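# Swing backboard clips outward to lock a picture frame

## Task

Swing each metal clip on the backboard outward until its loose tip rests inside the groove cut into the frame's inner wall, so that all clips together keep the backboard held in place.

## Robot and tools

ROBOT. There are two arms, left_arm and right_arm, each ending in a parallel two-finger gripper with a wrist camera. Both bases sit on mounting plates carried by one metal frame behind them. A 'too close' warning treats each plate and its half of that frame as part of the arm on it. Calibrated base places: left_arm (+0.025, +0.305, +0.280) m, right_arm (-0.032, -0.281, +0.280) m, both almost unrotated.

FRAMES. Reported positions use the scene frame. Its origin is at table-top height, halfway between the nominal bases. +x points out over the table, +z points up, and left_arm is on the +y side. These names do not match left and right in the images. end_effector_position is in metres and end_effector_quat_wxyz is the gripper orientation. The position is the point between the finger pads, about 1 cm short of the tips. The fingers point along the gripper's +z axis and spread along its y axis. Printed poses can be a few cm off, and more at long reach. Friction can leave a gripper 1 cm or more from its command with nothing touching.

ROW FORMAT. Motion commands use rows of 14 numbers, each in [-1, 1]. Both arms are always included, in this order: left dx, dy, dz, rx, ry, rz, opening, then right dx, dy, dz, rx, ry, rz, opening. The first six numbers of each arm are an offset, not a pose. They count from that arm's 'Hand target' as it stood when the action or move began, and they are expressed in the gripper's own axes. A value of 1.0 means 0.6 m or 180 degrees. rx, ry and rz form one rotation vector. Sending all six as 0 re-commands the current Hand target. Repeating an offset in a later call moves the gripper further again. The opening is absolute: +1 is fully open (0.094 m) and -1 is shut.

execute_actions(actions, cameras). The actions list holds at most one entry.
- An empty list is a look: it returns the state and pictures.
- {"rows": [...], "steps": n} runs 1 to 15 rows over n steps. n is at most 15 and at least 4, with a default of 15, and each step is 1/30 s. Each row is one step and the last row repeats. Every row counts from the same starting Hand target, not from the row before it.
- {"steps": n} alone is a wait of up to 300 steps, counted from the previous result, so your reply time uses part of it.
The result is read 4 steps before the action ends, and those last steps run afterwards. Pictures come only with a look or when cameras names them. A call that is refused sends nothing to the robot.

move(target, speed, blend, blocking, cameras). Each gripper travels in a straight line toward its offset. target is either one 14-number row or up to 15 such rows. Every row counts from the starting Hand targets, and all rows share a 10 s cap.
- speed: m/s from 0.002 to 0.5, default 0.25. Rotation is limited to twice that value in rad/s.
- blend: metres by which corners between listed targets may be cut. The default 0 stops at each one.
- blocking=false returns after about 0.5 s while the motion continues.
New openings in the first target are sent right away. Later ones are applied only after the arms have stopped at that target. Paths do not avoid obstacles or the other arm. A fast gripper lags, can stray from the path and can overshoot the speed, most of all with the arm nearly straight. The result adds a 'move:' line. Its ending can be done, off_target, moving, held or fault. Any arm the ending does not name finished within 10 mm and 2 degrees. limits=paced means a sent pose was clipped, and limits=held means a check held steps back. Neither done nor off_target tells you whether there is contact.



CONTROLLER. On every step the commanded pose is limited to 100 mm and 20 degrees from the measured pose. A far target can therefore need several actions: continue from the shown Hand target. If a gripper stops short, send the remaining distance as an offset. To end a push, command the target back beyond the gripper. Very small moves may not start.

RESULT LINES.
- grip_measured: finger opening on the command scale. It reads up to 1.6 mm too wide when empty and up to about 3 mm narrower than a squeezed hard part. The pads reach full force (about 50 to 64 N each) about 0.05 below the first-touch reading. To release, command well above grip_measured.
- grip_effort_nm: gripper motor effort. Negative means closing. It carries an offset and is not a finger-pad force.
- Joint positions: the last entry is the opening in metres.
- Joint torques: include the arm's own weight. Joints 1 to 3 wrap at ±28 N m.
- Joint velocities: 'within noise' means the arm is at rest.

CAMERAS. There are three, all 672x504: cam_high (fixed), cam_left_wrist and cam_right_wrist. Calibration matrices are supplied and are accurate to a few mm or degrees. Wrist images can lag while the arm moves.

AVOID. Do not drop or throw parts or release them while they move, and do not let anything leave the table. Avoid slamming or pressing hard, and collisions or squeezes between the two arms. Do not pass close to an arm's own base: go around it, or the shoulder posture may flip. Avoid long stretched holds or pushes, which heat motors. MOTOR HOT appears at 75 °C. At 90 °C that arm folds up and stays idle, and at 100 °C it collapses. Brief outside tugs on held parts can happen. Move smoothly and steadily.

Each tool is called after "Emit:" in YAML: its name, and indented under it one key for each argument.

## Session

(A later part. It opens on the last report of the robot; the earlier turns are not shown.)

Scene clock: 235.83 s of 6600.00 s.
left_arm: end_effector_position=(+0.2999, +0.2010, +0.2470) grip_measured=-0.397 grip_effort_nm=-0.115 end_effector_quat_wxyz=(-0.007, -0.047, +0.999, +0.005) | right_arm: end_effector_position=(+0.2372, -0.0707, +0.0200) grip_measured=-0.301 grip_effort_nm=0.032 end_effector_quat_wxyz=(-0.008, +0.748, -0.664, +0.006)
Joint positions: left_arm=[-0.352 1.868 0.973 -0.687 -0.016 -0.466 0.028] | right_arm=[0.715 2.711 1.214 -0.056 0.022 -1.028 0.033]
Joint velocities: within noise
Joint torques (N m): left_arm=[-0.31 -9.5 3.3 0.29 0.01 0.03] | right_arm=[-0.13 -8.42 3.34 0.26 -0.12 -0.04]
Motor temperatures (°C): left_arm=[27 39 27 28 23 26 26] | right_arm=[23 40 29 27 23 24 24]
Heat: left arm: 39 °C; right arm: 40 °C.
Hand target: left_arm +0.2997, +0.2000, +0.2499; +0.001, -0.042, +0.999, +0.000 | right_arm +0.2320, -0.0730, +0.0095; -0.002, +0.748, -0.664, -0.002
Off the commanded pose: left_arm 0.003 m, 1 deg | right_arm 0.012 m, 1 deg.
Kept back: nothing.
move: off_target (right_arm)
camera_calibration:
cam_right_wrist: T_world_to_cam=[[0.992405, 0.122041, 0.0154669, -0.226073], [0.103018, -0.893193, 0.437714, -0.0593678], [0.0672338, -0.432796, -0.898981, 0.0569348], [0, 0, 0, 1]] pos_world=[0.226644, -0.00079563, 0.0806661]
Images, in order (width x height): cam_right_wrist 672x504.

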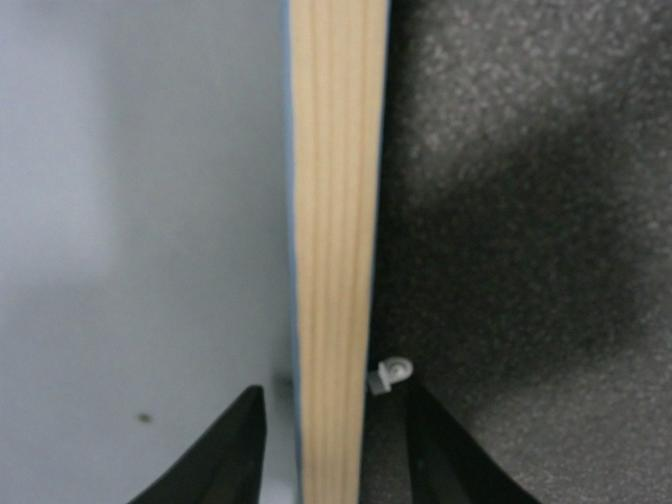

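Emit:
move:
  target:
    - [0,0,0,0,0,0,-0.4,0,0,0,0,0,0,-0.5]
    - [0,0,0,0,0,0,-0.4,0,0.0,0,0,0,0,-0.62]
  speed: 0.06
  cameras: ["cam_right_wrist"]

Emit:
zoom_image:
  camera: "cam_right_wrist"
  region: [220, 300, 480, 500]

Scene clock: 238.00 s of 6600.00 s.
left_arm: end_effector_position=(+0.2999, +0.2010, +0.2470) grip_measured=-0.397 grip_effort_nm=-0.120 end_effector_quat_wxyz=(-0.007, -0.047, +0.999, +0.005) | right_arm: end_effector_position=(+0.2380, -0.0703, +0.0200) grip_measured=-0.617 grip_effort_nm=-0.203 end_effector_quat_wxyz=(-0.009, +0.747, -0.664, +0.006)
Joint positions: left_arm=[-0.352 1.868 0.973 -0.687 -0.016 -0.466 0.028] | right_arm=[0.714 2.711 1.214 -0.052 0.022 -1.028 0.018]
Joint velocities: within noise
Joint torques (N m): left_arm=[-0.32 -9.48 3.29 0.29 0.01 0.03] | right_arm=[-0.2 -8.31 3.37 0.18 -0.14 -0.05]
Motor temperatures (°C): left_arm=[27 38 27 28 23 26 26] | right_arm=[23 40 29 27 23 24 24]
Heat: left arm: 38 °C; right arm: 40 °C.
Hand target: left_arm +0.2997, +0.2000, +0.2499; +0.001, -0.042, +0.999, +0.000 | right_arm +0.2320, -0.0731, +0.0095; -0.002, +0.748, -0.664, -0.002
Off the commanded pose: left_arm 0.003 m, 1 deg | right_arm 0.012 m, 1 deg.
Kept back: nothing.
move: off_target (right_arm); target 2's new opening was sent with right_arm's hand 0.012 m and 1 deg from that target
camera_calibration:
cam_right_wrist: T_world_to_cam=[[0.992411, 0.12158, 0.018408, -0.226964], [0.101453, -0.894156, 0.43611, -0.0587393], [0.0694817, -0.430933, -0.899705, 0.056689], [0, 0, 0, 1]] pos_world=[0.227262, -0.000498776, 0.0807981]
Images, in order (width x height): cam_right_wrist 672x504.

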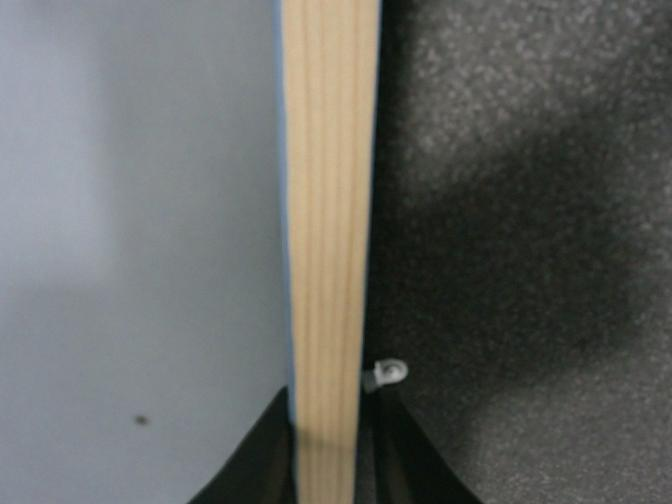

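Scaled by 1.938 from the camera's 672x504 image, which has a finer 960x720 frame.

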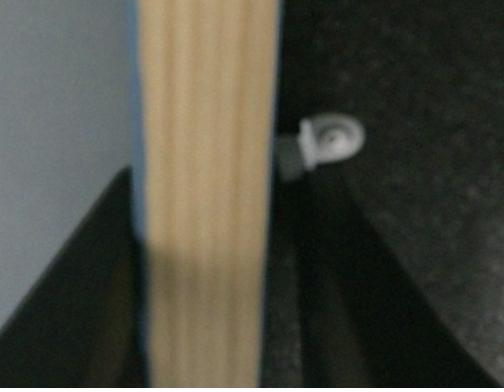

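Emit:
move:
  target:
    - [0,0,0,0,0,0,-0.4,0,0,0,0,0,0,-0.66]
    - [0,0,0,0,0,0,-0.4,0,0.0,0,0,0,0,-0.7]
  speed: 0.06
  cameras: ["cam_right_wrist"]

Emit:
zoom_image:
  camera: "cam_right_wrist"
  region: [340, 330, 430, 400]

Scene clock: 240.13 s of 6600.00 s.
left_arm: end_effector_position=(+0.2999, +0.2010, +0.2470) grip_measured=-0.397 grip_effort_nm=-0.120 end_effector_quat_wxyz=(-0.007, -0.047, +0.999, +0.005) | right_arm: end_effector_position=(+0.2372, -0.0707, +0.0200) grip_measured=-0.698 grip_effort_nm=-0.139 end_effector_quat_wxyz=(-0.008, +0.747, -0.665, +0.005)
Joint positions: left_arm=[-0.352 1.868 0.973 -0.687 -0.016 -0.466 0.028] | right_arm=[0.714 2.711 1.214 -0.056 0.021 -1.027 0.014]
Joint velocities: within noise
Joint torques (N m): left_arm=[-0.35 -9.48 3.29 0.29 0.02 0.03] | right_arm=[-0.2 -8.01 3.26 0.25 -0.1 -0.08]
Motor temperatures (°C): left_arm=[27 38 27 28 23 26 26] | right_arm=[23 41 29 27 23 24 24]
Heat: left arm: 38 °C; right arm: 41 °C.
Hand target: left_arm +0.2997, +0.2000, +0.2499; +0.001, -0.042, +0.999, +0.000 | right_arm +0.2320, -0.0732, +0.0095; -0.002, +0.748, -0.664, -0.002
Off the commanded pose: left_arm 0.003 m, 1 deg | right_arm 0.012 m, 1 deg.
Kept back: nothing.
move: off_target (right_arm); target 2's new opening was sent with right_arm's hand 0.012 m and 1 deg from that target
camera_calibration:
cam_right_wrist: T_world_to_cam=[[0.992598, 0.120532, 0.0148723, -0.226175], [0.101984, -0.89375, 0.436818, -0.0590864], [0.0659428, -0.432068, -0.899427, 0.0573263], [0, 0, 0, 1]] pos_world=[0.226746, -0.00077829, 0.0807346]
Images, in order (width x height): cam_right_wrist 672x504.

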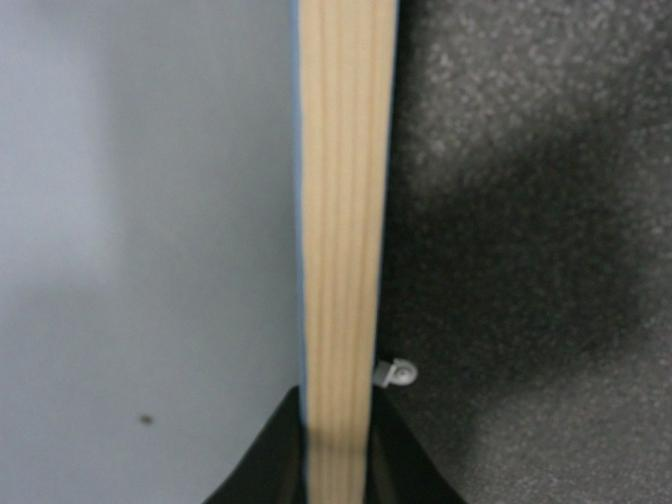

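Scaled by 5.600 from the camera's 672x504 image, which has a finer 960x720 frame.

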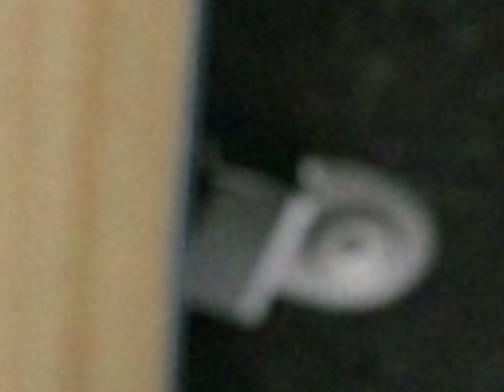

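Emit:
move:
  target:
    - [0,0,0,0,0,0,-0.4,0,-0.006,0,0,0,0,-0.5]
    - [0,0,0,0,0,0,-0.4,0,-0.006,-0.05,0,0,0,-0.3]
  speed: 0.06
  cameras: ["cam_right_wrist"]

Emit:
zoom_image:
  camera: "cam_right_wrist"
  region: [320, 300, 410, 370]

Scene clock: 242.53 s of 6600.00 s.
left_arm: end_effector_position=(+0.2999, +0.2010, +0.2470) grip_measured=-0.397 grip_effort_nm=-0.120 end_effector_quat_wxyz=(-0.007, -0.047, +0.999, +0.005) | right_arm: end_effector_position=(+0.2365, -0.0715, +0.0337) grip_measured=-0.301 grip_effort_nm=0.046 end_effector_quat_wxyz=(-0.004, +0.749, -0.663, +0.004)
Joint positions: left_arm=[-0.352 1.868 0.973 -0.687 -0.016 -0.466 0.028] | right_arm=[0.714 2.662 1.193 -0.092 0.021 -1.031 0.033]
Joint velocities: within noise
Joint torques (N m): left_arm=[-0.35 -9.47 3.29 0.29 0.02 0.03] | right_arm=[-0.57 -12.67 1.81 -0.07 -0.05 -0.1]
Motor temperatures (°C): left_arm=[27 38 27 28 23 26 26] | right_arm=[23 41 29 27 23 24 24]
Heat: left arm: 38 °C; right arm: 41 °C.
Hand target: left_arm +0.2997, +0.2000, +0.2499; +0.001, -0.042, +0.999, +0.000 | right_arm +0.2356, -0.0729, +0.0395; -0.002, +0.748, -0.664, -0.002
Off the commanded pose: left_arm 0.003 m, 1 deg | right_arm 0.006 m, 1 deg.
Kept back: nothing.
move: done
camera_calibration:
cam_right_wrist: T_world_to_cam=[[0.992144, 0.124869, 0.00766867, -0.224915], [0.108734, -0.891007, 0.440775, -0.0672501], [0.0618721, -0.436478, -0.897585, 0.0699571], [0, 0, 0, 1]] pos_world=[0.226132, -0.00130055, 0.0941594]
Images, in order (width x height): cam_right_wrist 672x504.

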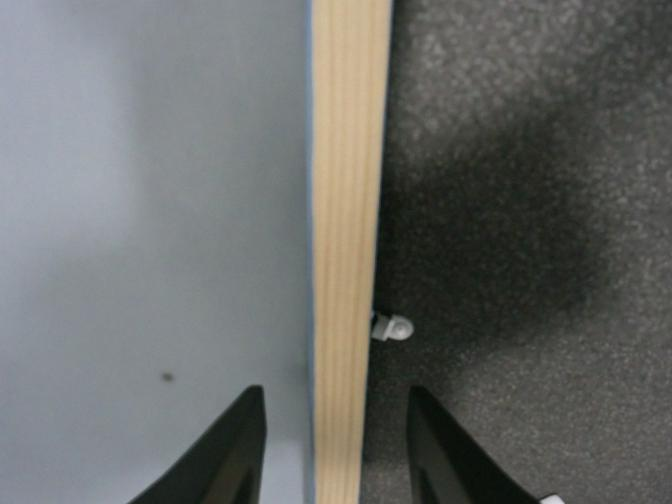

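Scaled by 5.600 from the camera's 672x504 image, which has a finer 960x720 frame.

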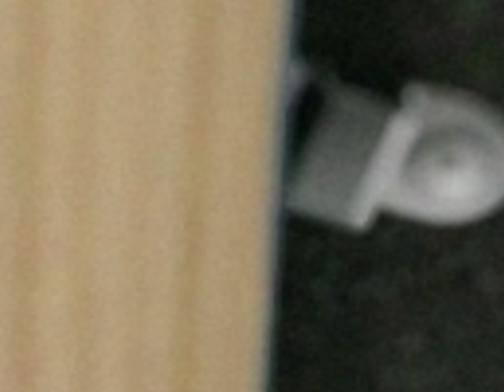

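Emit:
move:
  target: [0,0,0,0,0,0,-0.4,0,0,-0.15,0,0,0,-0.3]
  speed: 0.2
  cameras: ["cam_right_wrist"]

Emit:
zoom_image:
  camera: "cam_right_wrist"
  region: [340, 120, 420, 180]

Scene clock: 243.93 s of 6600.00 s.
left_arm: end_effector_position=(+0.2999, +0.2010, +0.2470) grip_measured=-0.397 grip_effort_nm=-0.120 end_effector_quat_wxyz=(-0.007, -0.047, +0.999, +0.005) | right_arm: end_effector_position=(+0.2421, -0.0688, +0.1286) grip_measured=-0.301 grip_effort_nm=0.042 end_effector_quat_wxyz=(-0.011, +0.748, -0.663, +0.006)
Joint positions: left_arm=[-0.352 1.868 0.973 -0.687 -0.016 -0.466 0.028] | right_arm=[0.714 2.337 1.104 -0.313 0.021 -1.031 0.033]
Joint velocities: within noise
Joint torques (N m): left_arm=[-0.34 -9.48 3.29 0.28 0.01 0.03] | right_arm=[-0.2 -10.99 2.93 0 -0.12 -0.05]
Motor temperatures (°C): left_arm=[27 38 27 28 23 26 26] | right_arm=[23 41 29 27 23 24 24]
Heat: left arm: 38 °C; right arm: 41 °C.
Hand target: left_arm +0.2997, +0.2000, +0.2499; +0.001, -0.042, +0.999, +0.000 | right_arm +0.2356, -0.0734, +0.1294; -0.002, +0.748, -0.664, -0.002
Off the commanded pose: left_arm 0.003 m, 1 deg | right_arm 0.008 m, 1 deg.
Kept back: nothing.
move: done
camera_calibration:
cam_right_wrist: T_world_to_cam=[[0.991993, 0.124518, 0.0211126, -0.233227], [0.103145, -0.895228, 0.433507, -0.105275], [0.0728799, -0.427858, -0.900903, 0.154276], [0, 0, 0, 1]] pos_world=[0.230974, 0.000803915, 0.189549]
Images, in order (width x height): cam_right_wrist 672x504.

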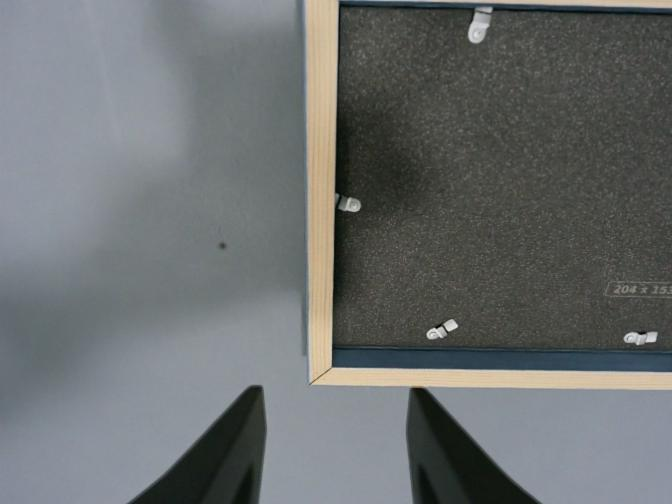

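Scaled by 6.300 from the camera's 672x504 image, which has a finer 960x720 frame.

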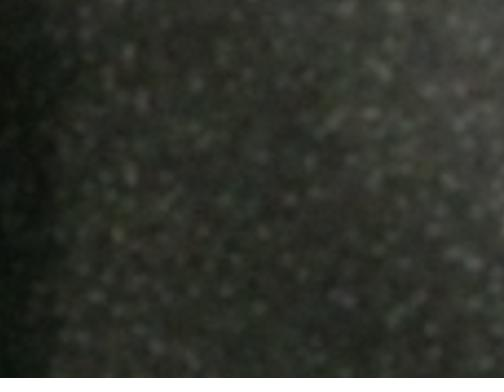

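Emit:
zoom_image:
  camera: "cam_right_wrist"
  region: [320, 180, 380, 225]

Emit:
zoom_image:
  camera: "cam_right_wrist"
  region: [450, 0, 520, 52]

Scaled by 8.400 from the camera's 672x504 image, which has a finer 960x720 frame.

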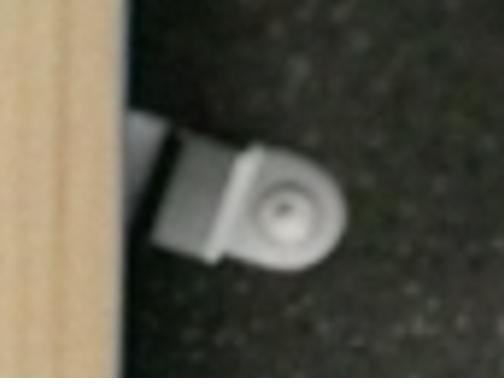

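Scaled by 7.200 from the camera's 672x504 image, which has a finer 960x720 frame.

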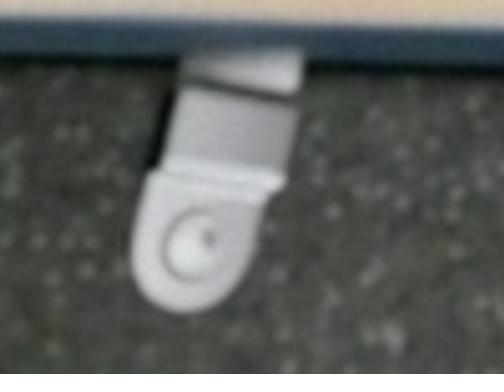

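Emit:
move:
  target:
    - [0,0,0,0,0,0,-0.4,-0.0588,-0.0205,0.14,0,0,0,-0.3]
    - [0,0,0,0,0,0,-0.4,-0.0448,0.0002,0.14,0,0,0,-0.3]
    - [0,0,0,0,0,0,-0.4,-0.0448,0.0002,0.18,0,0,0,-0.3]
  speed: [0.15,0.1,0.06]
  cameras: ["cam_right_wrist"]

Emit:
zoom_image:
  camera: "cam_right_wrist"
  region: [220, 304, 480, 504]

Scene clock: 246.93 s of 6600.00 s.
left_arm: end_effector_position=(+0.2999, +0.2010, +0.2470) grip_measured=-0.397 grip_effort_nm=-0.125 end_effector_quat_wxyz=(-0.007, -0.047, +0.999, +0.005) | right_arm: end_effector_position=(+0.2358, -0.0480, +0.0294) grip_measured=-0.301 grip_effort_nm=0.046 end_effector_quat_wxyz=(-0.003, +0.748, -0.664, +0.004)
Joint positions: left_arm=[-0.352 1.868 0.973 -0.687 -0.016 -0.466 0.028] | right_arm=[0.767 2.699 1.275 -0.14 0.021 -0.976 0.033]
Joint velocities: within noise
Joint torques (N m): left_arm=[-0.32 -9.47 3.3 0.29 0.02 0.03] | right_arm=[0.4 -9.36 3.74 0.18 -0.07 0.05]
Motor temperatures (°C): left_arm=[27 38 27 28 23 26 26] | right_arm=[23 41 29 27 23 24 24]
Heat: left arm: 38 °C; right arm: 41 °C.
Hand target: left_arm +0.2997, +0.2000, +0.2499; +0.001, -0.042, +0.999, +0.000 | right_arm +0.2324, -0.0459, +0.0217; -0.002, +0.748, -0.664, -0.002
Off the commanded pose: left_arm 0.003 m, 1 deg | right_arm 0.009 m, 1 deg.
Kept back: nothing.
move: done
camera_calibration:
cam_right_wrist: T_world_to_cam=[[0.992339, 0.123394, 0.00613499, -0.227252], [0.108051, -0.890887, 0.441187, -0.0442199], [0.0599055, -0.437144, -0.897394, 0.0767322], [0, 0, 0, 1]] pos_world=[0.225693, 0.0221897, 0.0897625]
Images, in order (width x height): cam_right_wrist 672x504.

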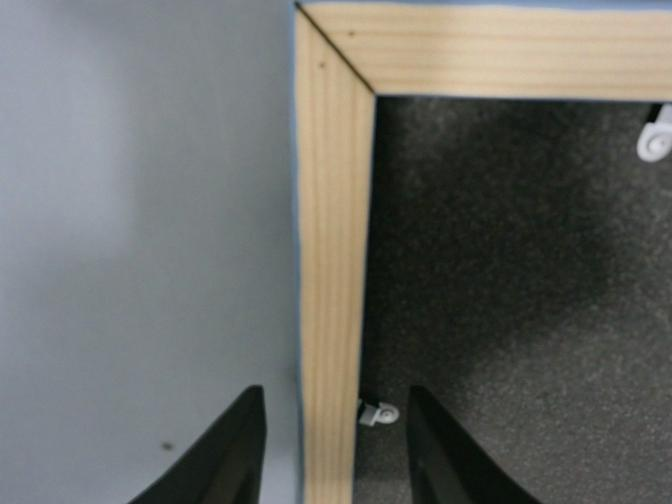

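Scaled by 1.938 from the camera's 672x504 image, which has a finer 960x720 frame.

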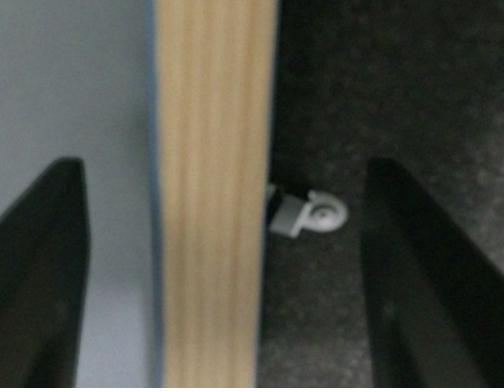

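Emit:
move:
  target:
    - [0,0,0,0,0,0,-0.4,0,0,0.0178,0,0,0,-0.3]
    - [0,0,0,0,0,0,-0.4,0,0,0.0178,0,0,0,-0.5]
    - [0,0,0,0,0,0,-0.4,0,0,0.0178,0,0,0,-0.62]
  speed: 0.06
  cameras: ["cam_right_wrist"]

Emit:
zoom_image:
  camera: "cam_right_wrist"
  region: [220, 304, 480, 504]

Scene clock: 249.63 s of 6600.00 s.
left_arm: end_effector_position=(+0.2999, +0.2010, +0.2470) grip_measured=-0.397 grip_effort_nm=-0.120 end_effector_quat_wxyz=(-0.007, -0.047, +0.999, +0.005) | right_arm: end_effector_position=(+0.2367, -0.0468, +0.0205) grip_measured=-0.618 grip_effort_nm=-0.134 end_effector_quat_wxyz=(-0.005, +0.748, -0.664, +0.004)
Joint positions: left_arm=[-0.352 1.868 0.973 -0.687 -0.016 -0.466 0.028] | right_arm=[0.767 2.731 1.294 -0.124 0.02 -0.975 0.018]
Joint velocities: within noise
Joint torques (N m): left_arm=[-0.32 -9.48 3.3 0.28 0.01 0.03] | right_arm=[0.44 -8.92 4.07 0.26 -0.06 0.02]
Motor temperatures (°C): left_arm=[27 38 27 28 23 26 26] | right_arm=[23 41 29 27 23 24 24]
Heat: left arm: 38 °C; right arm: 41 °C.
Hand target: left_arm +0.2997, +0.2000, +0.2499; +0.001, -0.042, +0.999, +0.000 | right_arm +0.2323, -0.0459, +0.0110; -0.002, +0.748, -0.664, -0.002
Off the commanded pose: left_arm 0.003 m, 1 deg | right_arm 0.010 m, 1 deg.
Kept back: nothing.
move: done; target 2's new opening was sent with right_arm's hand 0.011 m and 1 deg from that target; target 3's new opening was sent with right_arm's hand 0.011 m and 1 deg from that target
camera_calibration:
cam_right_wrist: T_world_to_cam=[[0.992424, 0.122578, 0.00834918, -0.22829], [0.106527, -0.892346, 0.438601, -0.0390106], [0.0612131, -0.434389, -0.898643, 0.0690738], [0, 0, 0, 1]] pos_world=[0.226487, 0.0231772, 0.0810888]
Images, in order (width x height): cam_right_wrist 672x504.

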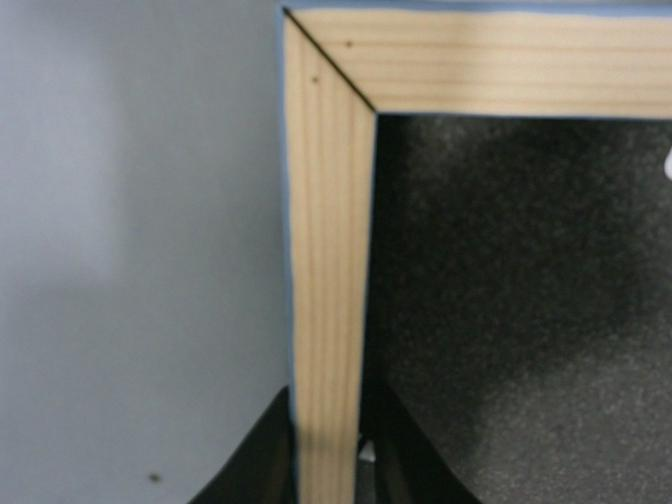

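Scaled by 1.938 from the camera's 672x504 image, which has a finer 960x720 frame.

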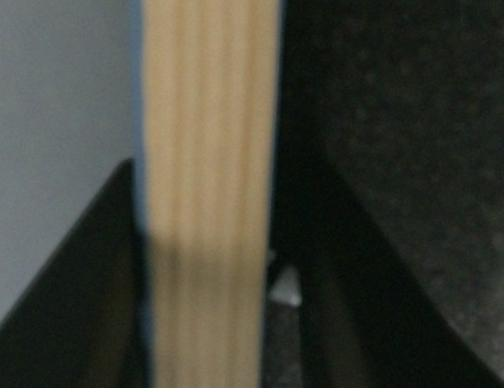

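Emit:
move:
  target:
    - [0,0,0,0,0,0,-0.4,0,0,0,0,0,0,-0.68]
    - [0,0,0,0,0,0,-0.4,0,0,0,0,0,0,-0.72]
    - [0,0,0,0,0,0,-0.4,0,0.0,0.0,0,0,0,-0.5]
    - [0,0,0,0,0,0,-0.4,0,0,-0.05,0,0,0,-0.3]
  speed: 0.06
  cameras: ["cam_right_wrist"]

Emit:
zoom_image:
  camera: "cam_right_wrist"
  region: [340, 350, 420, 410]

Scene clock: 254.33 s of 6600.00 s.
left_arm: end_effector_position=(+0.2999, +0.2010, +0.2470) grip_measured=-0.397 grip_effort_nm=-0.120 end_effector_quat_wxyz=(-0.007, -0.047, +0.999, +0.005) | right_arm: end_effector_position=(+0.2357, -0.0473, +0.0349) grip_measured=-0.301 grip_effort_nm=0.042 end_effector_quat_wxyz=(-0.004, +0.746, -0.666, +0.002)
Joint positions: left_arm=[-0.352 1.868 0.973 -0.687 -0.016 -0.466 0.028] | right_arm=[0.767 2.679 1.264 -0.146 0.017 -0.971 0.033]
Joint velocities: within noise
Joint torques (N m): left_arm=[-0.32 -9.5 3.29 0.29 0.02 0.04] | right_arm=[0.38 -12.97 2.04 -0.05 -0.06 -0.02]
Motor temperatures (°C): left_arm=[27 38 27 28 23 26 26] | right_arm=[23 41 29 27 23 24 24]
Heat: left arm: 38 °C; right arm: 41 °C.
Hand target: left_arm +0.2997, +0.2000, +0.2499; +0.001, -0.042, +0.999, +0.000 | right_arm +0.2323, -0.0461, +0.0410; -0.002, +0.748, -0.664, -0.002
Off the commanded pose: left_arm 0.003 m, 1 deg | right_arm 0.007 m, 1 deg.
Kept back: nothing.
move: done
camera_calibration:
cam_right_wrist: T_world_to_cam=[[0.992988, 0.118066, 0.00590077, -0.227617], [0.103627, -0.893399, 0.437149, -0.0449936], [0.0568842, -0.433472, -0.89937, 0.0829716], [0, 0, 0, 1]] pos_world=[0.225964, 0.0226425, 0.0956342]
Images, in order (width x height): cam_right_wrist 672x504.

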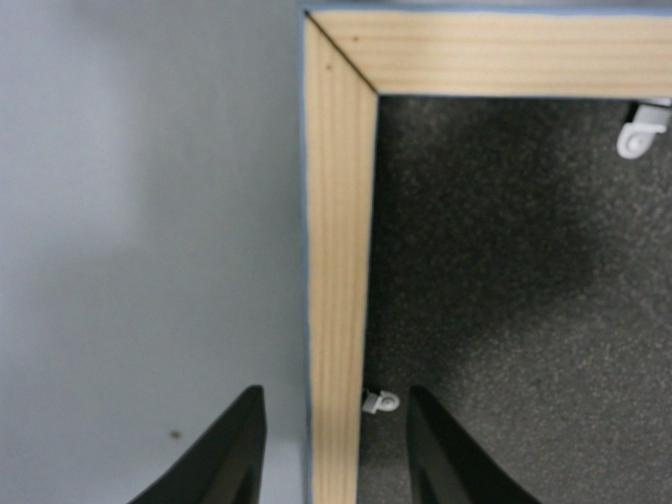

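Scaled by 6.300 from the camera's 672x504 image, which has a finer 960x720 frame.

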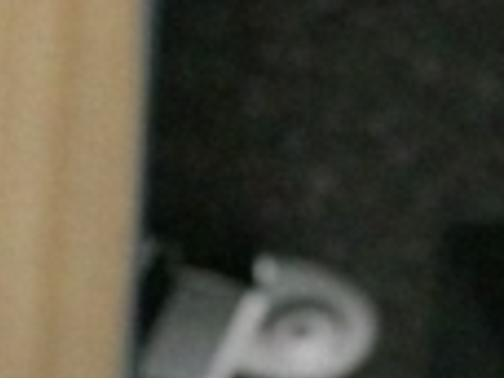

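Emit:
move:
  target:
    - [0,0,0,0,0,0,-0.4,-0.0117,-0.0207,-0.0067,0,0,0,-0.3]
    - [0,0,0,0,0,0,-0.4,0.0022,0,-0.0067,0,0,0,-0.3]
    - [0,0,0,0,0,0,-0.4,0.0022,0,0.05,0,0,0,-0.3]
    - [0,0,0,0,0,0,-0.4,0.0022,0,0.05,0,0,0,-0.5]
    - [0,0,0,0,0,0,-0.4,0.0022,0,0.05,0,0,0,-0.62]
  speed: [0.15,0.1,0.06,0.06,0.06]
  cameras: ["cam_right_wrist"]

Emit:
zoom_image:
  camera: "cam_right_wrist"
  region: [220, 304, 480, 504]

Scene clock: 257.80 s of 6600.00 s.
left_arm: end_effector_position=(+0.2999, +0.2010, +0.2470) grip_measured=-0.397 grip_effort_nm=-0.115 end_effector_quat_wxyz=(-0.007, -0.047, +0.999, +0.005) | right_arm: end_effector_position=(+0.2366, -0.0464, +0.0206) grip_measured=-0.618 grip_effort_nm=-0.110 end_effector_quat_wxyz=(-0.006, +0.746, -0.666, +0.003)
Joint positions: left_arm=[-0.352 1.868 0.973 -0.687 -0.016 -0.466 0.028] | right_arm=[0.767 2.73 1.291 -0.12 0.018 -0.971 0.018]
Joint velocities: within noise
Joint torques (N m): left_arm=[-0.34 -9.47 3.29 0.29 0.02 0.03] | right_arm=[0.16 -8.84 3.81 0.25 -0.06 -0.05]
Motor temperatures (°C): left_arm=[27 38 27 28 23 26 26] | right_arm=[23 40 29 27 23 24 24]
Heat: left arm: 38 °C; right arm: 40 °C.
Hand target: left_arm +0.2997, +0.2000, +0.2499; +0.001, -0.042, +0.999, +0.000 | right_arm +0.2323, -0.0474, +0.0109; -0.002, +0.748, -0.664, -0.002
Off the commanded pose: left_arm 0.003 m, 1 deg | right_arm 0.011 m, 1 deg.
Kept back: nothing.
move: off_target (right_arm); target 5's new opening was sent with right_arm's hand 0.011 m and 1 deg from that target
camera_calibration:
cam_right_wrist: T_world_to_cam=[[0.992971, 0.117993, 0.00927184, -0.228579], [0.10221, -0.894369, 0.435496, -0.0376862], [0.0596779, -0.431487, -0.900143, 0.0699235], [0, 0, 0, 1]] pos_world=[0.226651, 0.0234364, 0.0814727]
Images, in order (width x height): cam_right_wrist 672x504.

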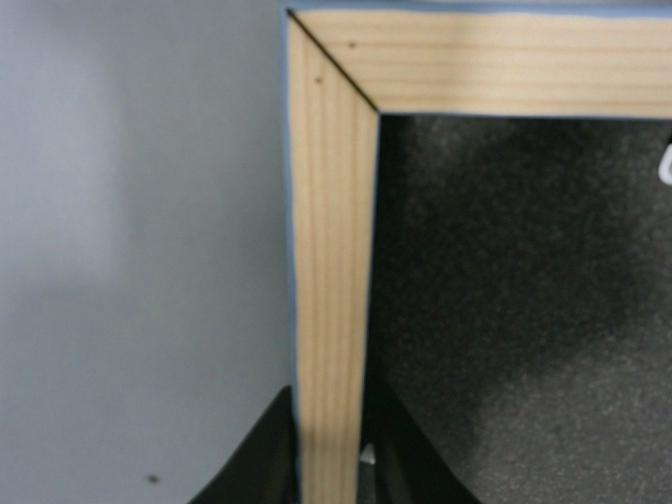

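Scaled by 1.938 from the camera's 672x504 image, which has a finer 960x720 frame.

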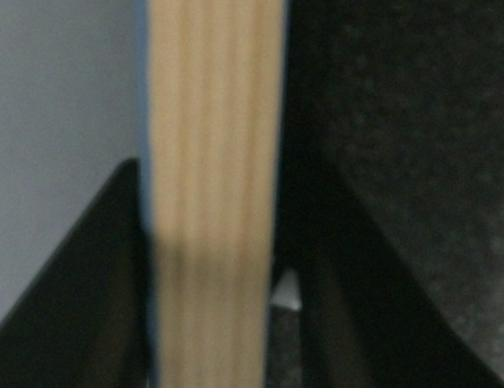

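Emit:
move:
  target:
    - [0,0,0,0,0,0,-0.4,0,0,0,0,0,0,-0.3]
    - [0,0,0,0,0,0,-0.4,0,0,-0.0567,0,0,0,-0.3]
    - [0,0,0,0,0,0,-0.4,-0.01,-0.0218,-0.0567,0,0,0,-0.3]
    - [0,0,0,0,0,0,-0.4,0.004,-0.0012,-0.0567,0,0,0,-0.3]
    - [0,0,0,0,0,0,-0.4,0.004,-0.0012,0.0,0,0,0,-0.3]
    - [0,0,0,0,0,0,-0.4,0.004,-0.0012,0,0,0,0,-0.5]
    - [0,0,0,0,0,0,-0.4,0.004,-0.0012,0.0,0,0,0,-0.62]
  speed: [0.1,0.15,0.15,0.1,0.06,0.06,0.06]
  cameras: ["cam_right_wrist"]

Emit:
zoom_image:
  camera: "cam_right_wrist"
  region: [220, 304, 480, 504]

Scene clock: 262.70 s of 6600.00 s.
left_arm: end_effector_position=(+0.2999, +0.2010, +0.2470) grip_measured=-0.397 grip_effort_nm=-0.120 end_effector_quat_wxyz=(-0.007, -0.047, +0.999, +0.005) | right_arm: end_effector_position=(+0.2361, -0.0468, +0.0207) grip_measured=-0.618 grip_effort_nm=-0.115 end_effector_quat_wxyz=(-0.006, +0.748, -0.664, +0.003)
Joint positions: left_arm=[-0.352 1.868 0.973 -0.687 -0.016 -0.466 0.028] | right_arm=[0.767 2.729 1.288 -0.117 0.018 -0.976 0.018]
Joint velocities: within noise
Joint torques (N m): left_arm=[-0.32 -9.5 3.29 0.29 0.02 0.03] | right_arm=[-0.43 -8.8 3.71 0.24 -0.08 -0.06]
Motor temperatures (°C): left_arm=[27 38 27 28 23 26 26] | right_arm=[23 40 29 27 23 24 24]
Heat: left arm: 38 °C; right arm: 40 °C.
Hand target: left_arm +0.2997, +0.2000, +0.2499; +0.001, -0.042, +0.999, +0.000 | right_arm +0.2334, -0.0496, +0.0109; -0.002, +0.748, -0.664, -0.002
Off the commanded pose: left_arm 0.003 m, 1 deg | right_arm 0.011 m, 1 deg.
Kept back: nothing.
move: off_target (right_arm); target 6's new opening was sent with right_arm's hand 0.011 m and 1 deg from that target; target 7's new opening was sent with right_arm's hand 0.011 m and 1 deg from that target
camera_calibration:
cam_right_wrist: T_world_to_cam=[[0.992325, 0.123287, 0.00961047, -0.22772], [0.106841, -0.893891, 0.435366, -0.0390721], [0.0622657, -0.430998, -0.900202, 0.0692636], [0, 0, 0, 1]] pos_world=[0.225834, 0.0230011, 0.0815505]
Images, in order (width x height): cam_right_wrist 672x504.

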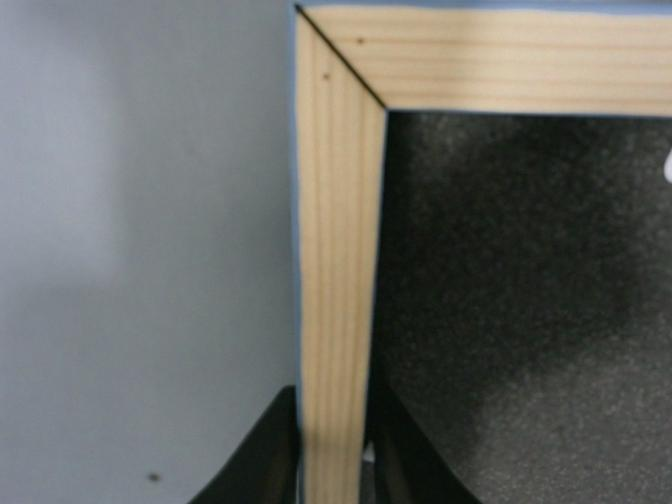

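Scaled by 1.938 from the camera's 672x504 image, which has a finer 960x720 frame.

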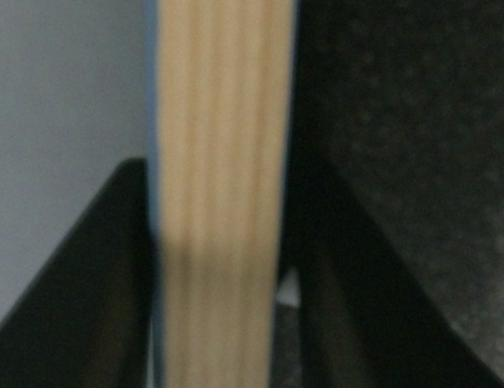

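Emit:
move:
  target:
    - [0,0,0,0,0,0,-0.4,0,0,0,0,0,0,-0.3]
    - [0,0,0,0,0,0,-0.4,0,0,-0.0567,0,0,0,-0.3]
    - [0,0,0,0,0,0,-0.4,0.0055,-0.0037,-0.0567,0,0,0,-0.3]
    - [0,0,0,0,0,0,-0.4,0,0,-0.0567,0,0,0,-0.3]
    - [0,0,0,0,0,0,-0.4,0,0,0.0,0,0,0,-0.3]
  speed: [0.1,0.15,0.1,0.1,0.06]
  cameras: ["cam_right_wrist"]

Emit:
zoom_image:
  camera: "cam_right_wrist"
  region: [220, 304, 480, 504]

Scene clock: 265.13 s of 6600.00 s.
left_arm: end_effector_position=(+0.2999, +0.2010, +0.2470) grip_measured=-0.397 grip_effort_nm=-0.120 end_effector_quat_wxyz=(-0.007, -0.047, +0.999, +0.005) | right_arm: end_effector_position=(+0.2372, -0.0481, +0.0207) grip_measured=-0.301 grip_effort_nm=0.042 end_effector_quat_wxyz=(-0.006, +0.748, -0.664, +0.003)
Joint positions: left_arm=[-0.352 1.868 0.973 -0.687 -0.016 -0.466 0.028] | right_arm=[0.763 2.729 1.288 -0.117 0.018 -0.98 0.033]
Joint velocities: within noise
Joint torques (N m): left_arm=[-0.35 -9.48 3.29 0.29 0.02 0.04] | right_arm=[0.02 -8.79 3.88 0.23 -0.08 -0.04]
Motor temperatures (°C): left_arm=[27 38 27 28 23 26 26] | right_arm=[23 41 29 27 23 24 24]
Heat: left arm: 38 °C; right arm: 41 °C.
Hand target: left_arm +0.2997, +0.2000, +0.2499; +0.001, -0.042, +0.999, +0.000 | right_arm +0.2335, -0.0495, +0.0109; -0.002, +0.748, -0.664, -0.002
Off the commanded pose: left_arm 0.003 m, 1 deg | right_arm 0.011 m, 1 deg.
Kept back: nothing.
move: off_target (right_arm)
camera_calibration:
cam_right_wrist: T_world_to_cam=[[0.992419, 0.122536, 0.00946681, -0.22863], [0.106189, -0.893699, 0.435919, -0.0402299], [0.0618763, -0.431609, -0.899936, 0.0686523], [0, 0, 0, 1]] pos_world=[0.226921, 0.021693, 0.0814841]
Images, in order (width x height): cam_right_wrist 672x504.

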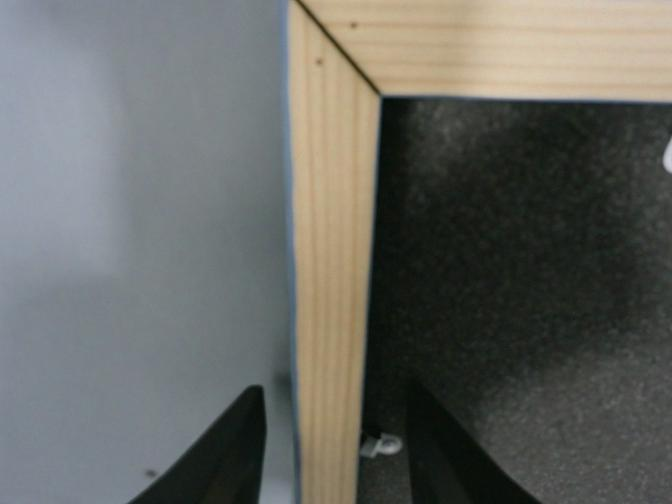

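Scaled by 1.938 from the camera's 672x504 image, which has a finer 960x720 frame.

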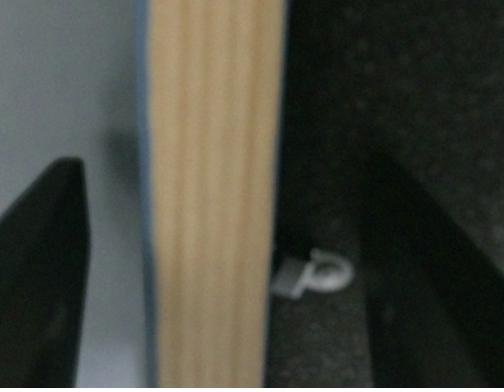

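Emit:
move:
  target:
    - [0,0,0,0,0,0,-0.4,0,0,0,0,0,0,-0.5]
    - [0,0,0,0,0,0,-0.4,0,0,0,0,0,0,-0.62]
    - [0,0,0,0,0,0,-0.4,0,0,0,0,0,0,-0.7]
  speed: [0.1,0.15,0.1]
  cameras: ["cam_right_wrist"]

Emit:
zoom_image:
  camera: "cam_right_wrist"
  region: [220, 304, 480, 504]

Scene clock: 268.50 s of 6600.00 s.
left_arm: end_effector_position=(+0.2999, +0.2010, +0.2470) grip_measured=-0.397 grip_effort_nm=-0.115 end_effector_quat_wxyz=(-0.007, -0.047, +0.999, +0.005) | right_arm: end_effector_position=(+0.2367, -0.0482, +0.0204) grip_measured=-0.698 grip_effort_nm=-0.120 end_effector_quat_wxyz=(-0.006, +0.748, -0.664, +0.002)
Joint positions: left_arm=[-0.352 1.868 0.973 -0.687 -0.016 -0.466 0.028] | right_arm=[0.763 2.73 1.288 -0.118 0.017 -0.98 0.014]
Joint velocities: within noise
Joint torques (N m): left_arm=[-0.35 -9.48 3.28 0.28 0.01 0.04] | right_arm=[0.06 -8.81 3.85 0.24 -0.05 0.03]
Motor temperatures (°C): left_arm=[27 38 27 28 23 26 26] | right_arm=[23 40 29 27 23 24 24]
Heat: left arm: 38 °C; right arm: 40 °C.
Hand target: left_arm +0.2997, +0.2000, +0.2499; +0.001, -0.042, +0.999, +0.000 | right_arm +0.2335, -0.0495, +0.0109; -0.002, +0.748, -0.664, -0.002
Off the commanded pose: left_arm 0.003 m, 1 deg | right_arm 0.010 m, 1 deg.
Kept back: nothing.
move: done; target 2's new opening was sent with right_arm's hand 0.011 m and 1 deg from that target; target 3's new opening was sent with right_arm's hand 0.011 m and 1 deg from that target
camera_calibration:
cam_right_wrist: T_world_to_cam=[[0.992431, 0.122567, 0.00766945, -0.228121], [0.107031, -0.893875, 0.435352, -0.0402998], [0.0602153, -0.431236, -0.900228, 0.0688485], [0, 0, 0, 1]] pos_world=[0.226562, 0.021627, 0.0812735]
Images, in order (width x height): cam_right_wrist 672x504.

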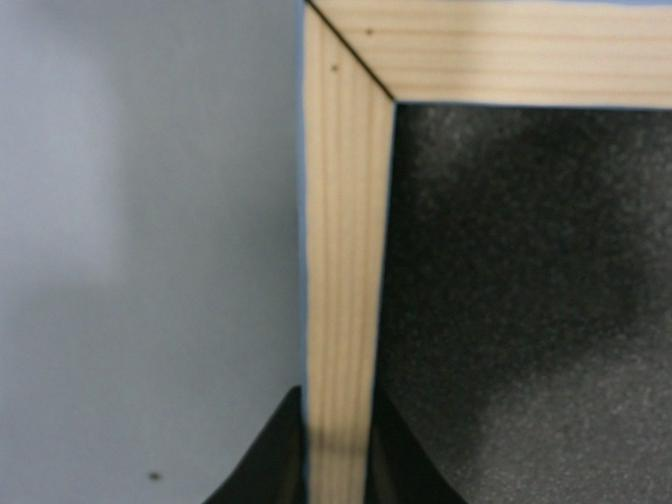

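Scaled by 1.938 from the camera's 672x504 image, which has a finer 960x720 frame.

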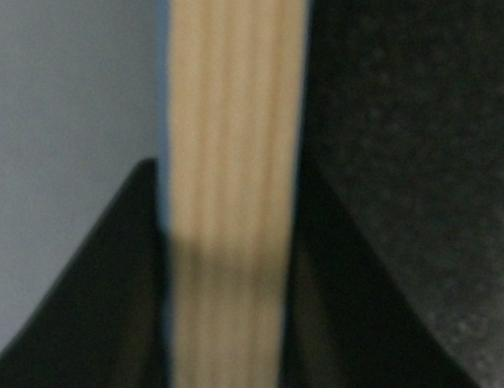

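Emit:
move:
  target:
    - [0,0,0,0,0,0,-0.4,0,0,0,0,0,0,-0.5]
    - [0,0,0,0,0,0,-0.4,0,0,-0.05,0,0,0,-0.3]
  speed: [0.1,0.15]
  cameras: ["cam_right_wrist"]

Emit:
zoom_image:
  camera: "cam_right_wrist"
  region: [340, 360, 430, 430]

Scene clock: 270.73 s of 6600.00 s.
left_arm: end_effector_position=(+0.2999, +0.2010, +0.2470) grip_measured=-0.397 grip_effort_nm=-0.120 end_effector_quat_wxyz=(-0.007, -0.047, +0.999, +0.005) | right_arm: end_effector_position=(+0.2355, -0.0495, +0.0349) grip_measured=-0.301 grip_effort_nm=0.051 end_effector_quat_wxyz=(-0.004, +0.748, -0.664, +0.002)
Joint positions: left_arm=[-0.352 1.868 0.973 -0.687 -0.016 -0.466 0.028] | right_arm=[0.763 2.677 1.256 -0.141 0.017 -0.98 0.033]
Joint velocities: within noise
Joint torques (N m): left_arm=[-0.32 -9.47 3.3 0.28 0.01 0.03] | right_arm=[-0.01 -12.97 2.02 -0.06 -0.04 0.01]
Motor temperatures (°C): left_arm=[27 38 27 28 23 26 26] | right_arm=[23 41 29 27 23 24 24]
Heat: left arm: 38 °C; right arm: 41 °C.
Hand target: left_arm +0.2997, +0.2000, +0.2499; +0.001, -0.042, +0.999, +0.000 | right_arm +0.2334, -0.0498, +0.0410; -0.002, +0.748, -0.664, -0.002
Off the commanded pose: left_arm 0.003 m, 1 deg | right_arm 0.006 m, 1 deg.
Kept back: nothing.
move: done
camera_calibration:
cam_right_wrist: T_world_to_cam=[[0.992439, 0.122615, 0.00544585, -0.226815], [0.107947, -0.893113, 0.436689, -0.0478584], [0.0584083, -0.432799, -0.899596, 0.081746], [0, 0, 0, 1]] pos_world=[0.225492, 0.0204476, 0.0956728]
Images, in order (width x height): cam_right_wrist 672x504.

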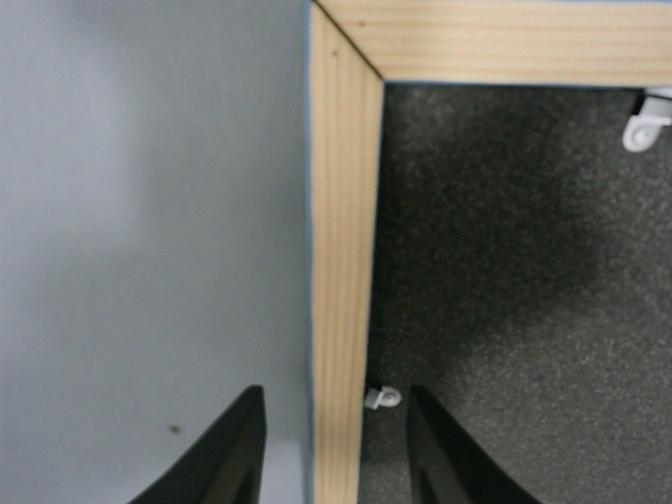

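Scaled by 5.600 from the camera's 672x504 image, which has a finer 960x720 frame.

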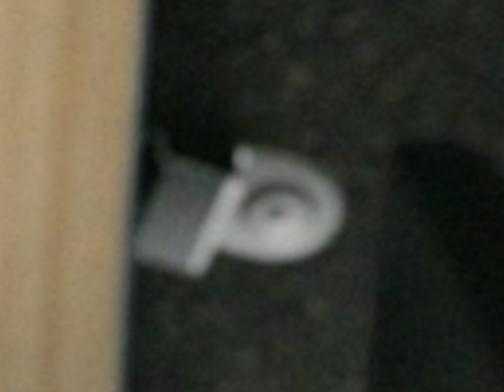

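Emit:
move:
  target:
    - [0,0,0,0,0,0,-0.4,0.0065,-0.005,0,0,0,0,-0.3]
    - [0,0,0,0,0,0,-0.4,0.001,-0.0012,0,0,0,0,-0.3]
    - [0,0,0,0,0,0,-0.4,0.001,-0.0012,0.0502,0,0,0,-0.3]
  speed: [0.1,0.1,0.06]
  cameras: ["cam_right_wrist"]

Emit:
zoom_image:
  camera: "cam_right_wrist"
  region: [220, 304, 480, 504]

Scene clock: 272.43 s of 6600.00 s.
left_arm: end_effector_position=(+0.2999, +0.2010, +0.2470) grip_measured=-0.397 grip_effort_nm=-0.120 end_effector_quat_wxyz=(-0.007, -0.047, +0.999, +0.005) | right_arm: end_effector_position=(+0.2380, -0.0485, +0.0205) grip_measured=-0.301 grip_effort_nm=0.042 end_effector_quat_wxyz=(-0.006, +0.748, -0.664, +0.002)
Joint positions: left_arm=[-0.352 1.868 0.973 -0.687 -0.016 -0.466 0.028] | right_arm=[0.76 2.73 1.29 -0.118 0.017 -0.983 0.033]
Joint velocities: within noise
Joint torques (N m): left_arm=[-0.34 -9.47 3.29 0.29 0.01 0.03] | right_arm=[0.14 -8.84 3.85 0.2 -0.03 0.02]
Motor temperatures (°C): left_arm=[27 38 27 28 23 26 26] | right_arm=[23 41 29 27 23 24 24]
Heat: left arm: 38 °C; right arm: 41 °C.
Hand target: left_arm +0.2997, +0.2000, +0.2499; +0.001, -0.042, +0.999, +0.000 | right_arm +0.2342, -0.0500, +0.0108; -0.002, +0.748, -0.664, -0.002
Off the commanded pose: left_arm 0.003 m, 1 deg | right_arm 0.011 m, 1 deg.
Kept back: nothing.
move: off_target (right_arm)
camera_calibration:
cam_right_wrist: T_world_to_cam=[[0.992424, 0.122538, 0.00892012, -0.229359], [0.106514, -0.894282, 0.434642, -0.0406869], [0.0612375, -0.430399, -0.900559, 0.0685413], [0, 0, 0, 1]] pos_world=[0.227757, 0.0212198, 0.0814557]
Images, in order (width x height): cam_right_wrist 672x504.

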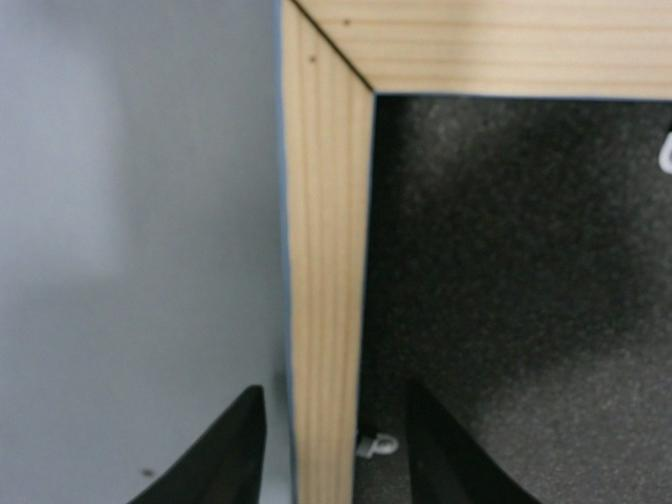

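Scaled by 1.938 from the camera's 672x504 image, which has a finer 960x720 frame.

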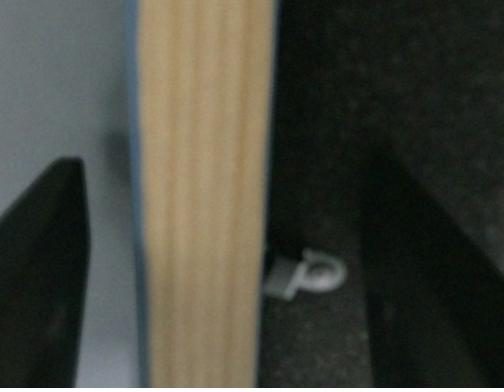

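Emit:
move:
  target:
    - [0,0,0,0,0,0,-0.4,0,0,-0.04,0,0,0,-0.3]
    - [0,0,0,0,0,0,-0.4,0.0065,-0.004,-0.04,0,0,0,-0.3]
    - [0,0,0,0,0,0,-0.4,0.0016,0.0007,-0.04,0,0,0,-0.3]
    - [0,0,0,0,0,0,-0.4,0.0016,0.0007,0.0,0,0,0,-0.3]
  speed: [0.1,0.1,0.1,0.06]
  cameras: ["cam_right_wrist"]

Emit:
zoom_image:
  camera: "cam_right_wrist"
  region: [220, 304, 480, 504]

Scene clock: 273.83 s of 6600.00 s.
left_arm: end_effector_position=(+0.2999, +0.2010, +0.2470) grip_measured=-0.397 grip_effort_nm=-0.120 end_effector_quat_wxyz=(-0.007, -0.047, +0.999, +0.005) | right_arm: end_effector_position=(+0.2378, -0.0498, +0.0205) grip_measured=-0.301 grip_effort_nm=0.037 end_effector_quat_wxyz=(-0.006, +0.748, -0.664, +0.002)
Joint positions: left_arm=[-0.352 1.868 0.973 -0.687 -0.016 -0.466 0.028] | right_arm=[0.757 2.728 1.285 -0.114 0.017 -0.986 0.033]
Joint velocities: within noise
Joint torques (N m): left_arm=[-0.35 -9.5 3.3 0.28 0.01 0.03] | right_arm=[0.14 -8.66 3.85 0.21 -0.06 -0.03]
Motor temperatures (°C): left_arm=[27 38 27 28 23 26 26] | right_arm=[23 41 29 27 23 24 24]
Heat: left arm: 38 °C; right arm: 41 °C.
Hand target: left_arm +0.2997, +0.2000, +0.2499; +0.001, -0.042, +0.999, +0.000 | right_arm +0.2339, -0.0512, +0.0108; -0.002, +0.748, -0.664, -0.002
Off the commanded pose: left_arm 0.003 m, 1 deg | right_arm 0.011 m, 1 deg.
Kept back: nothing.
move: off_target (right_arm)
camera_calibration:
cam_right_wrist: T_world_to_cam=[[0.992377, 0.122917, 0.00890698, -0.228997], [0.106858, -0.894219, 0.434688, -0.0418219], [0.0613955, -0.430423, -0.900537, 0.0679437], [0, 0, 0, 1]] pos_world=[0.227548, 0.0199942, 0.0814049]
Images, in order (width x height): cam_right_wrist 672x504.

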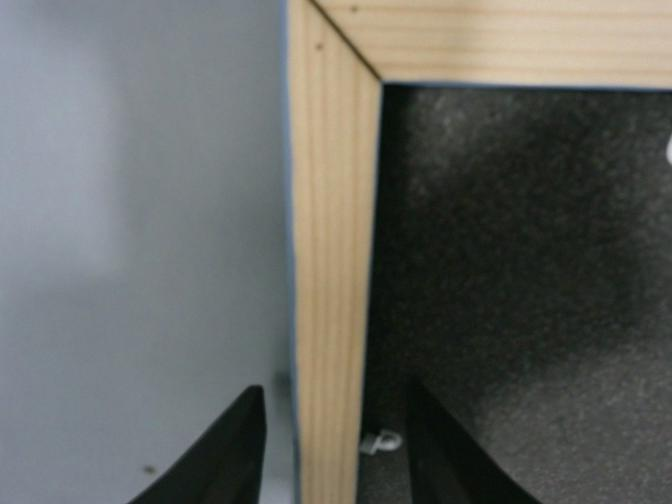

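Scaled by 1.938 from the camera's 672x504 image, which has a finer 960x720 frame.

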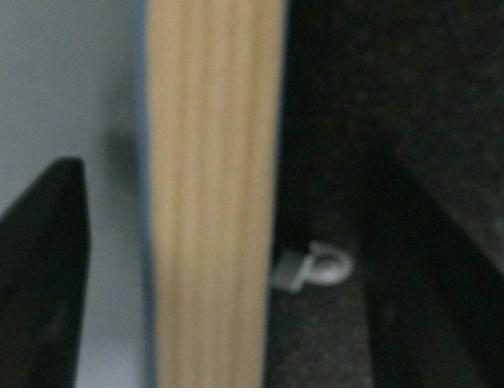

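Emit:
move:
  target:
    - [0,0,0,0,0,0,-0.4,0,0,0,0,0,0,-0.5]
    - [0,0,0,0,0,0,-0.4,0,0,0,0,0,0,-0.62]
    - [0,0,0,0,0,0,-0.4,0,0,0,0,0,0,-0.7]
    - [0,0,0,0,0,0,-0.4,0,0,0,0,0,0,-0.5]
    - [0,0,0,0,0,0,-0.4,0,0,-0.05,0,0,0,-0.3]
  speed: [0.1,0.15,0.1,0.1,0.1]
  cameras: ["cam_right_wrist"]

Emit:
zoom_image:
  camera: "cam_right_wrist"
  region: [340, 350, 430, 420]

Scene clock: 279.77 s of 6600.00 s.
left_arm: end_effector_position=(+0.2999, +0.2010, +0.2470) grip_measured=-0.397 grip_effort_nm=-0.120 end_effector_quat_wxyz=(-0.007, -0.047, +0.999, +0.005) | right_arm: end_effector_position=(+0.2361, -0.0511, +0.0348) grip_measured=-0.301 grip_effort_nm=0.046 end_effector_quat_wxyz=(-0.004, +0.748, -0.664, +0.001)
Joint positions: left_arm=[-0.352 1.868 0.973 -0.687 -0.016 -0.466 0.028] | right_arm=[0.757 2.676 1.253 -0.139 0.015 -0.985 0.033]
Joint velocities: within noise
Joint torques (N m): left_arm=[-0.35 -9.5 3.29 0.28 0.01 0.03] | right_arm=[0.23 -12.94 1.89 -0.01 -0.05 0]
Motor temperatures (°C): left_arm=[27 38 27 28 23 26 26] | right_arm=[23 42 29 27 23 24 24]
Heat: left arm: 38 °C; right arm: 42 °C.
Hand target: left_arm +0.2997, +0.2000, +0.2499; +0.001, -0.042, +0.999, +0.000 | right_arm +0.2340, -0.0513, +0.0408; -0.002, +0.748, -0.664, -0.002
Off the commanded pose: left_arm 0.003 m, 1 deg | right_arm 0.006 m, 1 deg.
Kept back: nothing.
move: done; target 2's new opening was sent with right_arm's hand 0.011 m and 1 deg from that target; target 3's new opening was sent with right_arm's hand 0.011 m and 1 deg from that target
camera_calibration:
cam_right_wrist: T_world_to_cam=[[0.992443, 0.122624, 0.00456087, -0.227146], [0.108406, -0.893578, 0.435623, -0.0494513], [0.0574931, -0.431836, -0.900118, 0.0812273], [0, 0, 0, 1]] pos_world=[0.226121, 0.0187418, 0.0956922]
Images, in order (width x height): cam_right_wrist 672x504.

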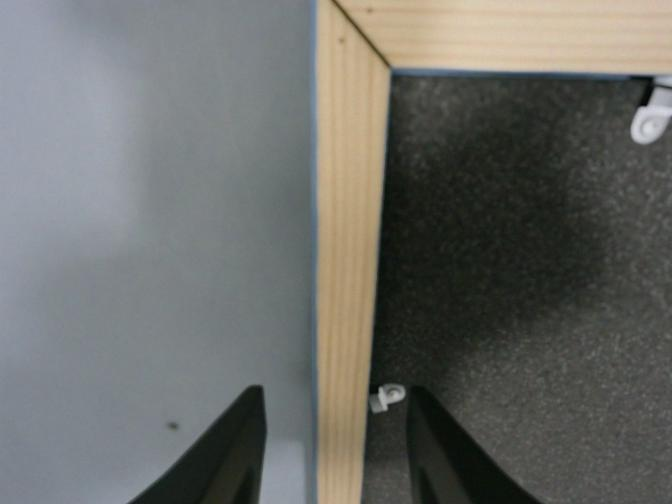

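Scaled by 5.600 from the camera's 672x504 image, which has a finer 960x720 frame.

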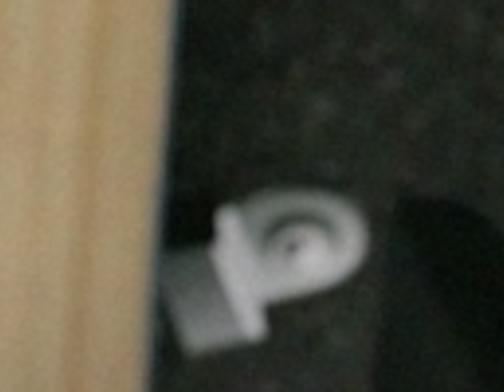

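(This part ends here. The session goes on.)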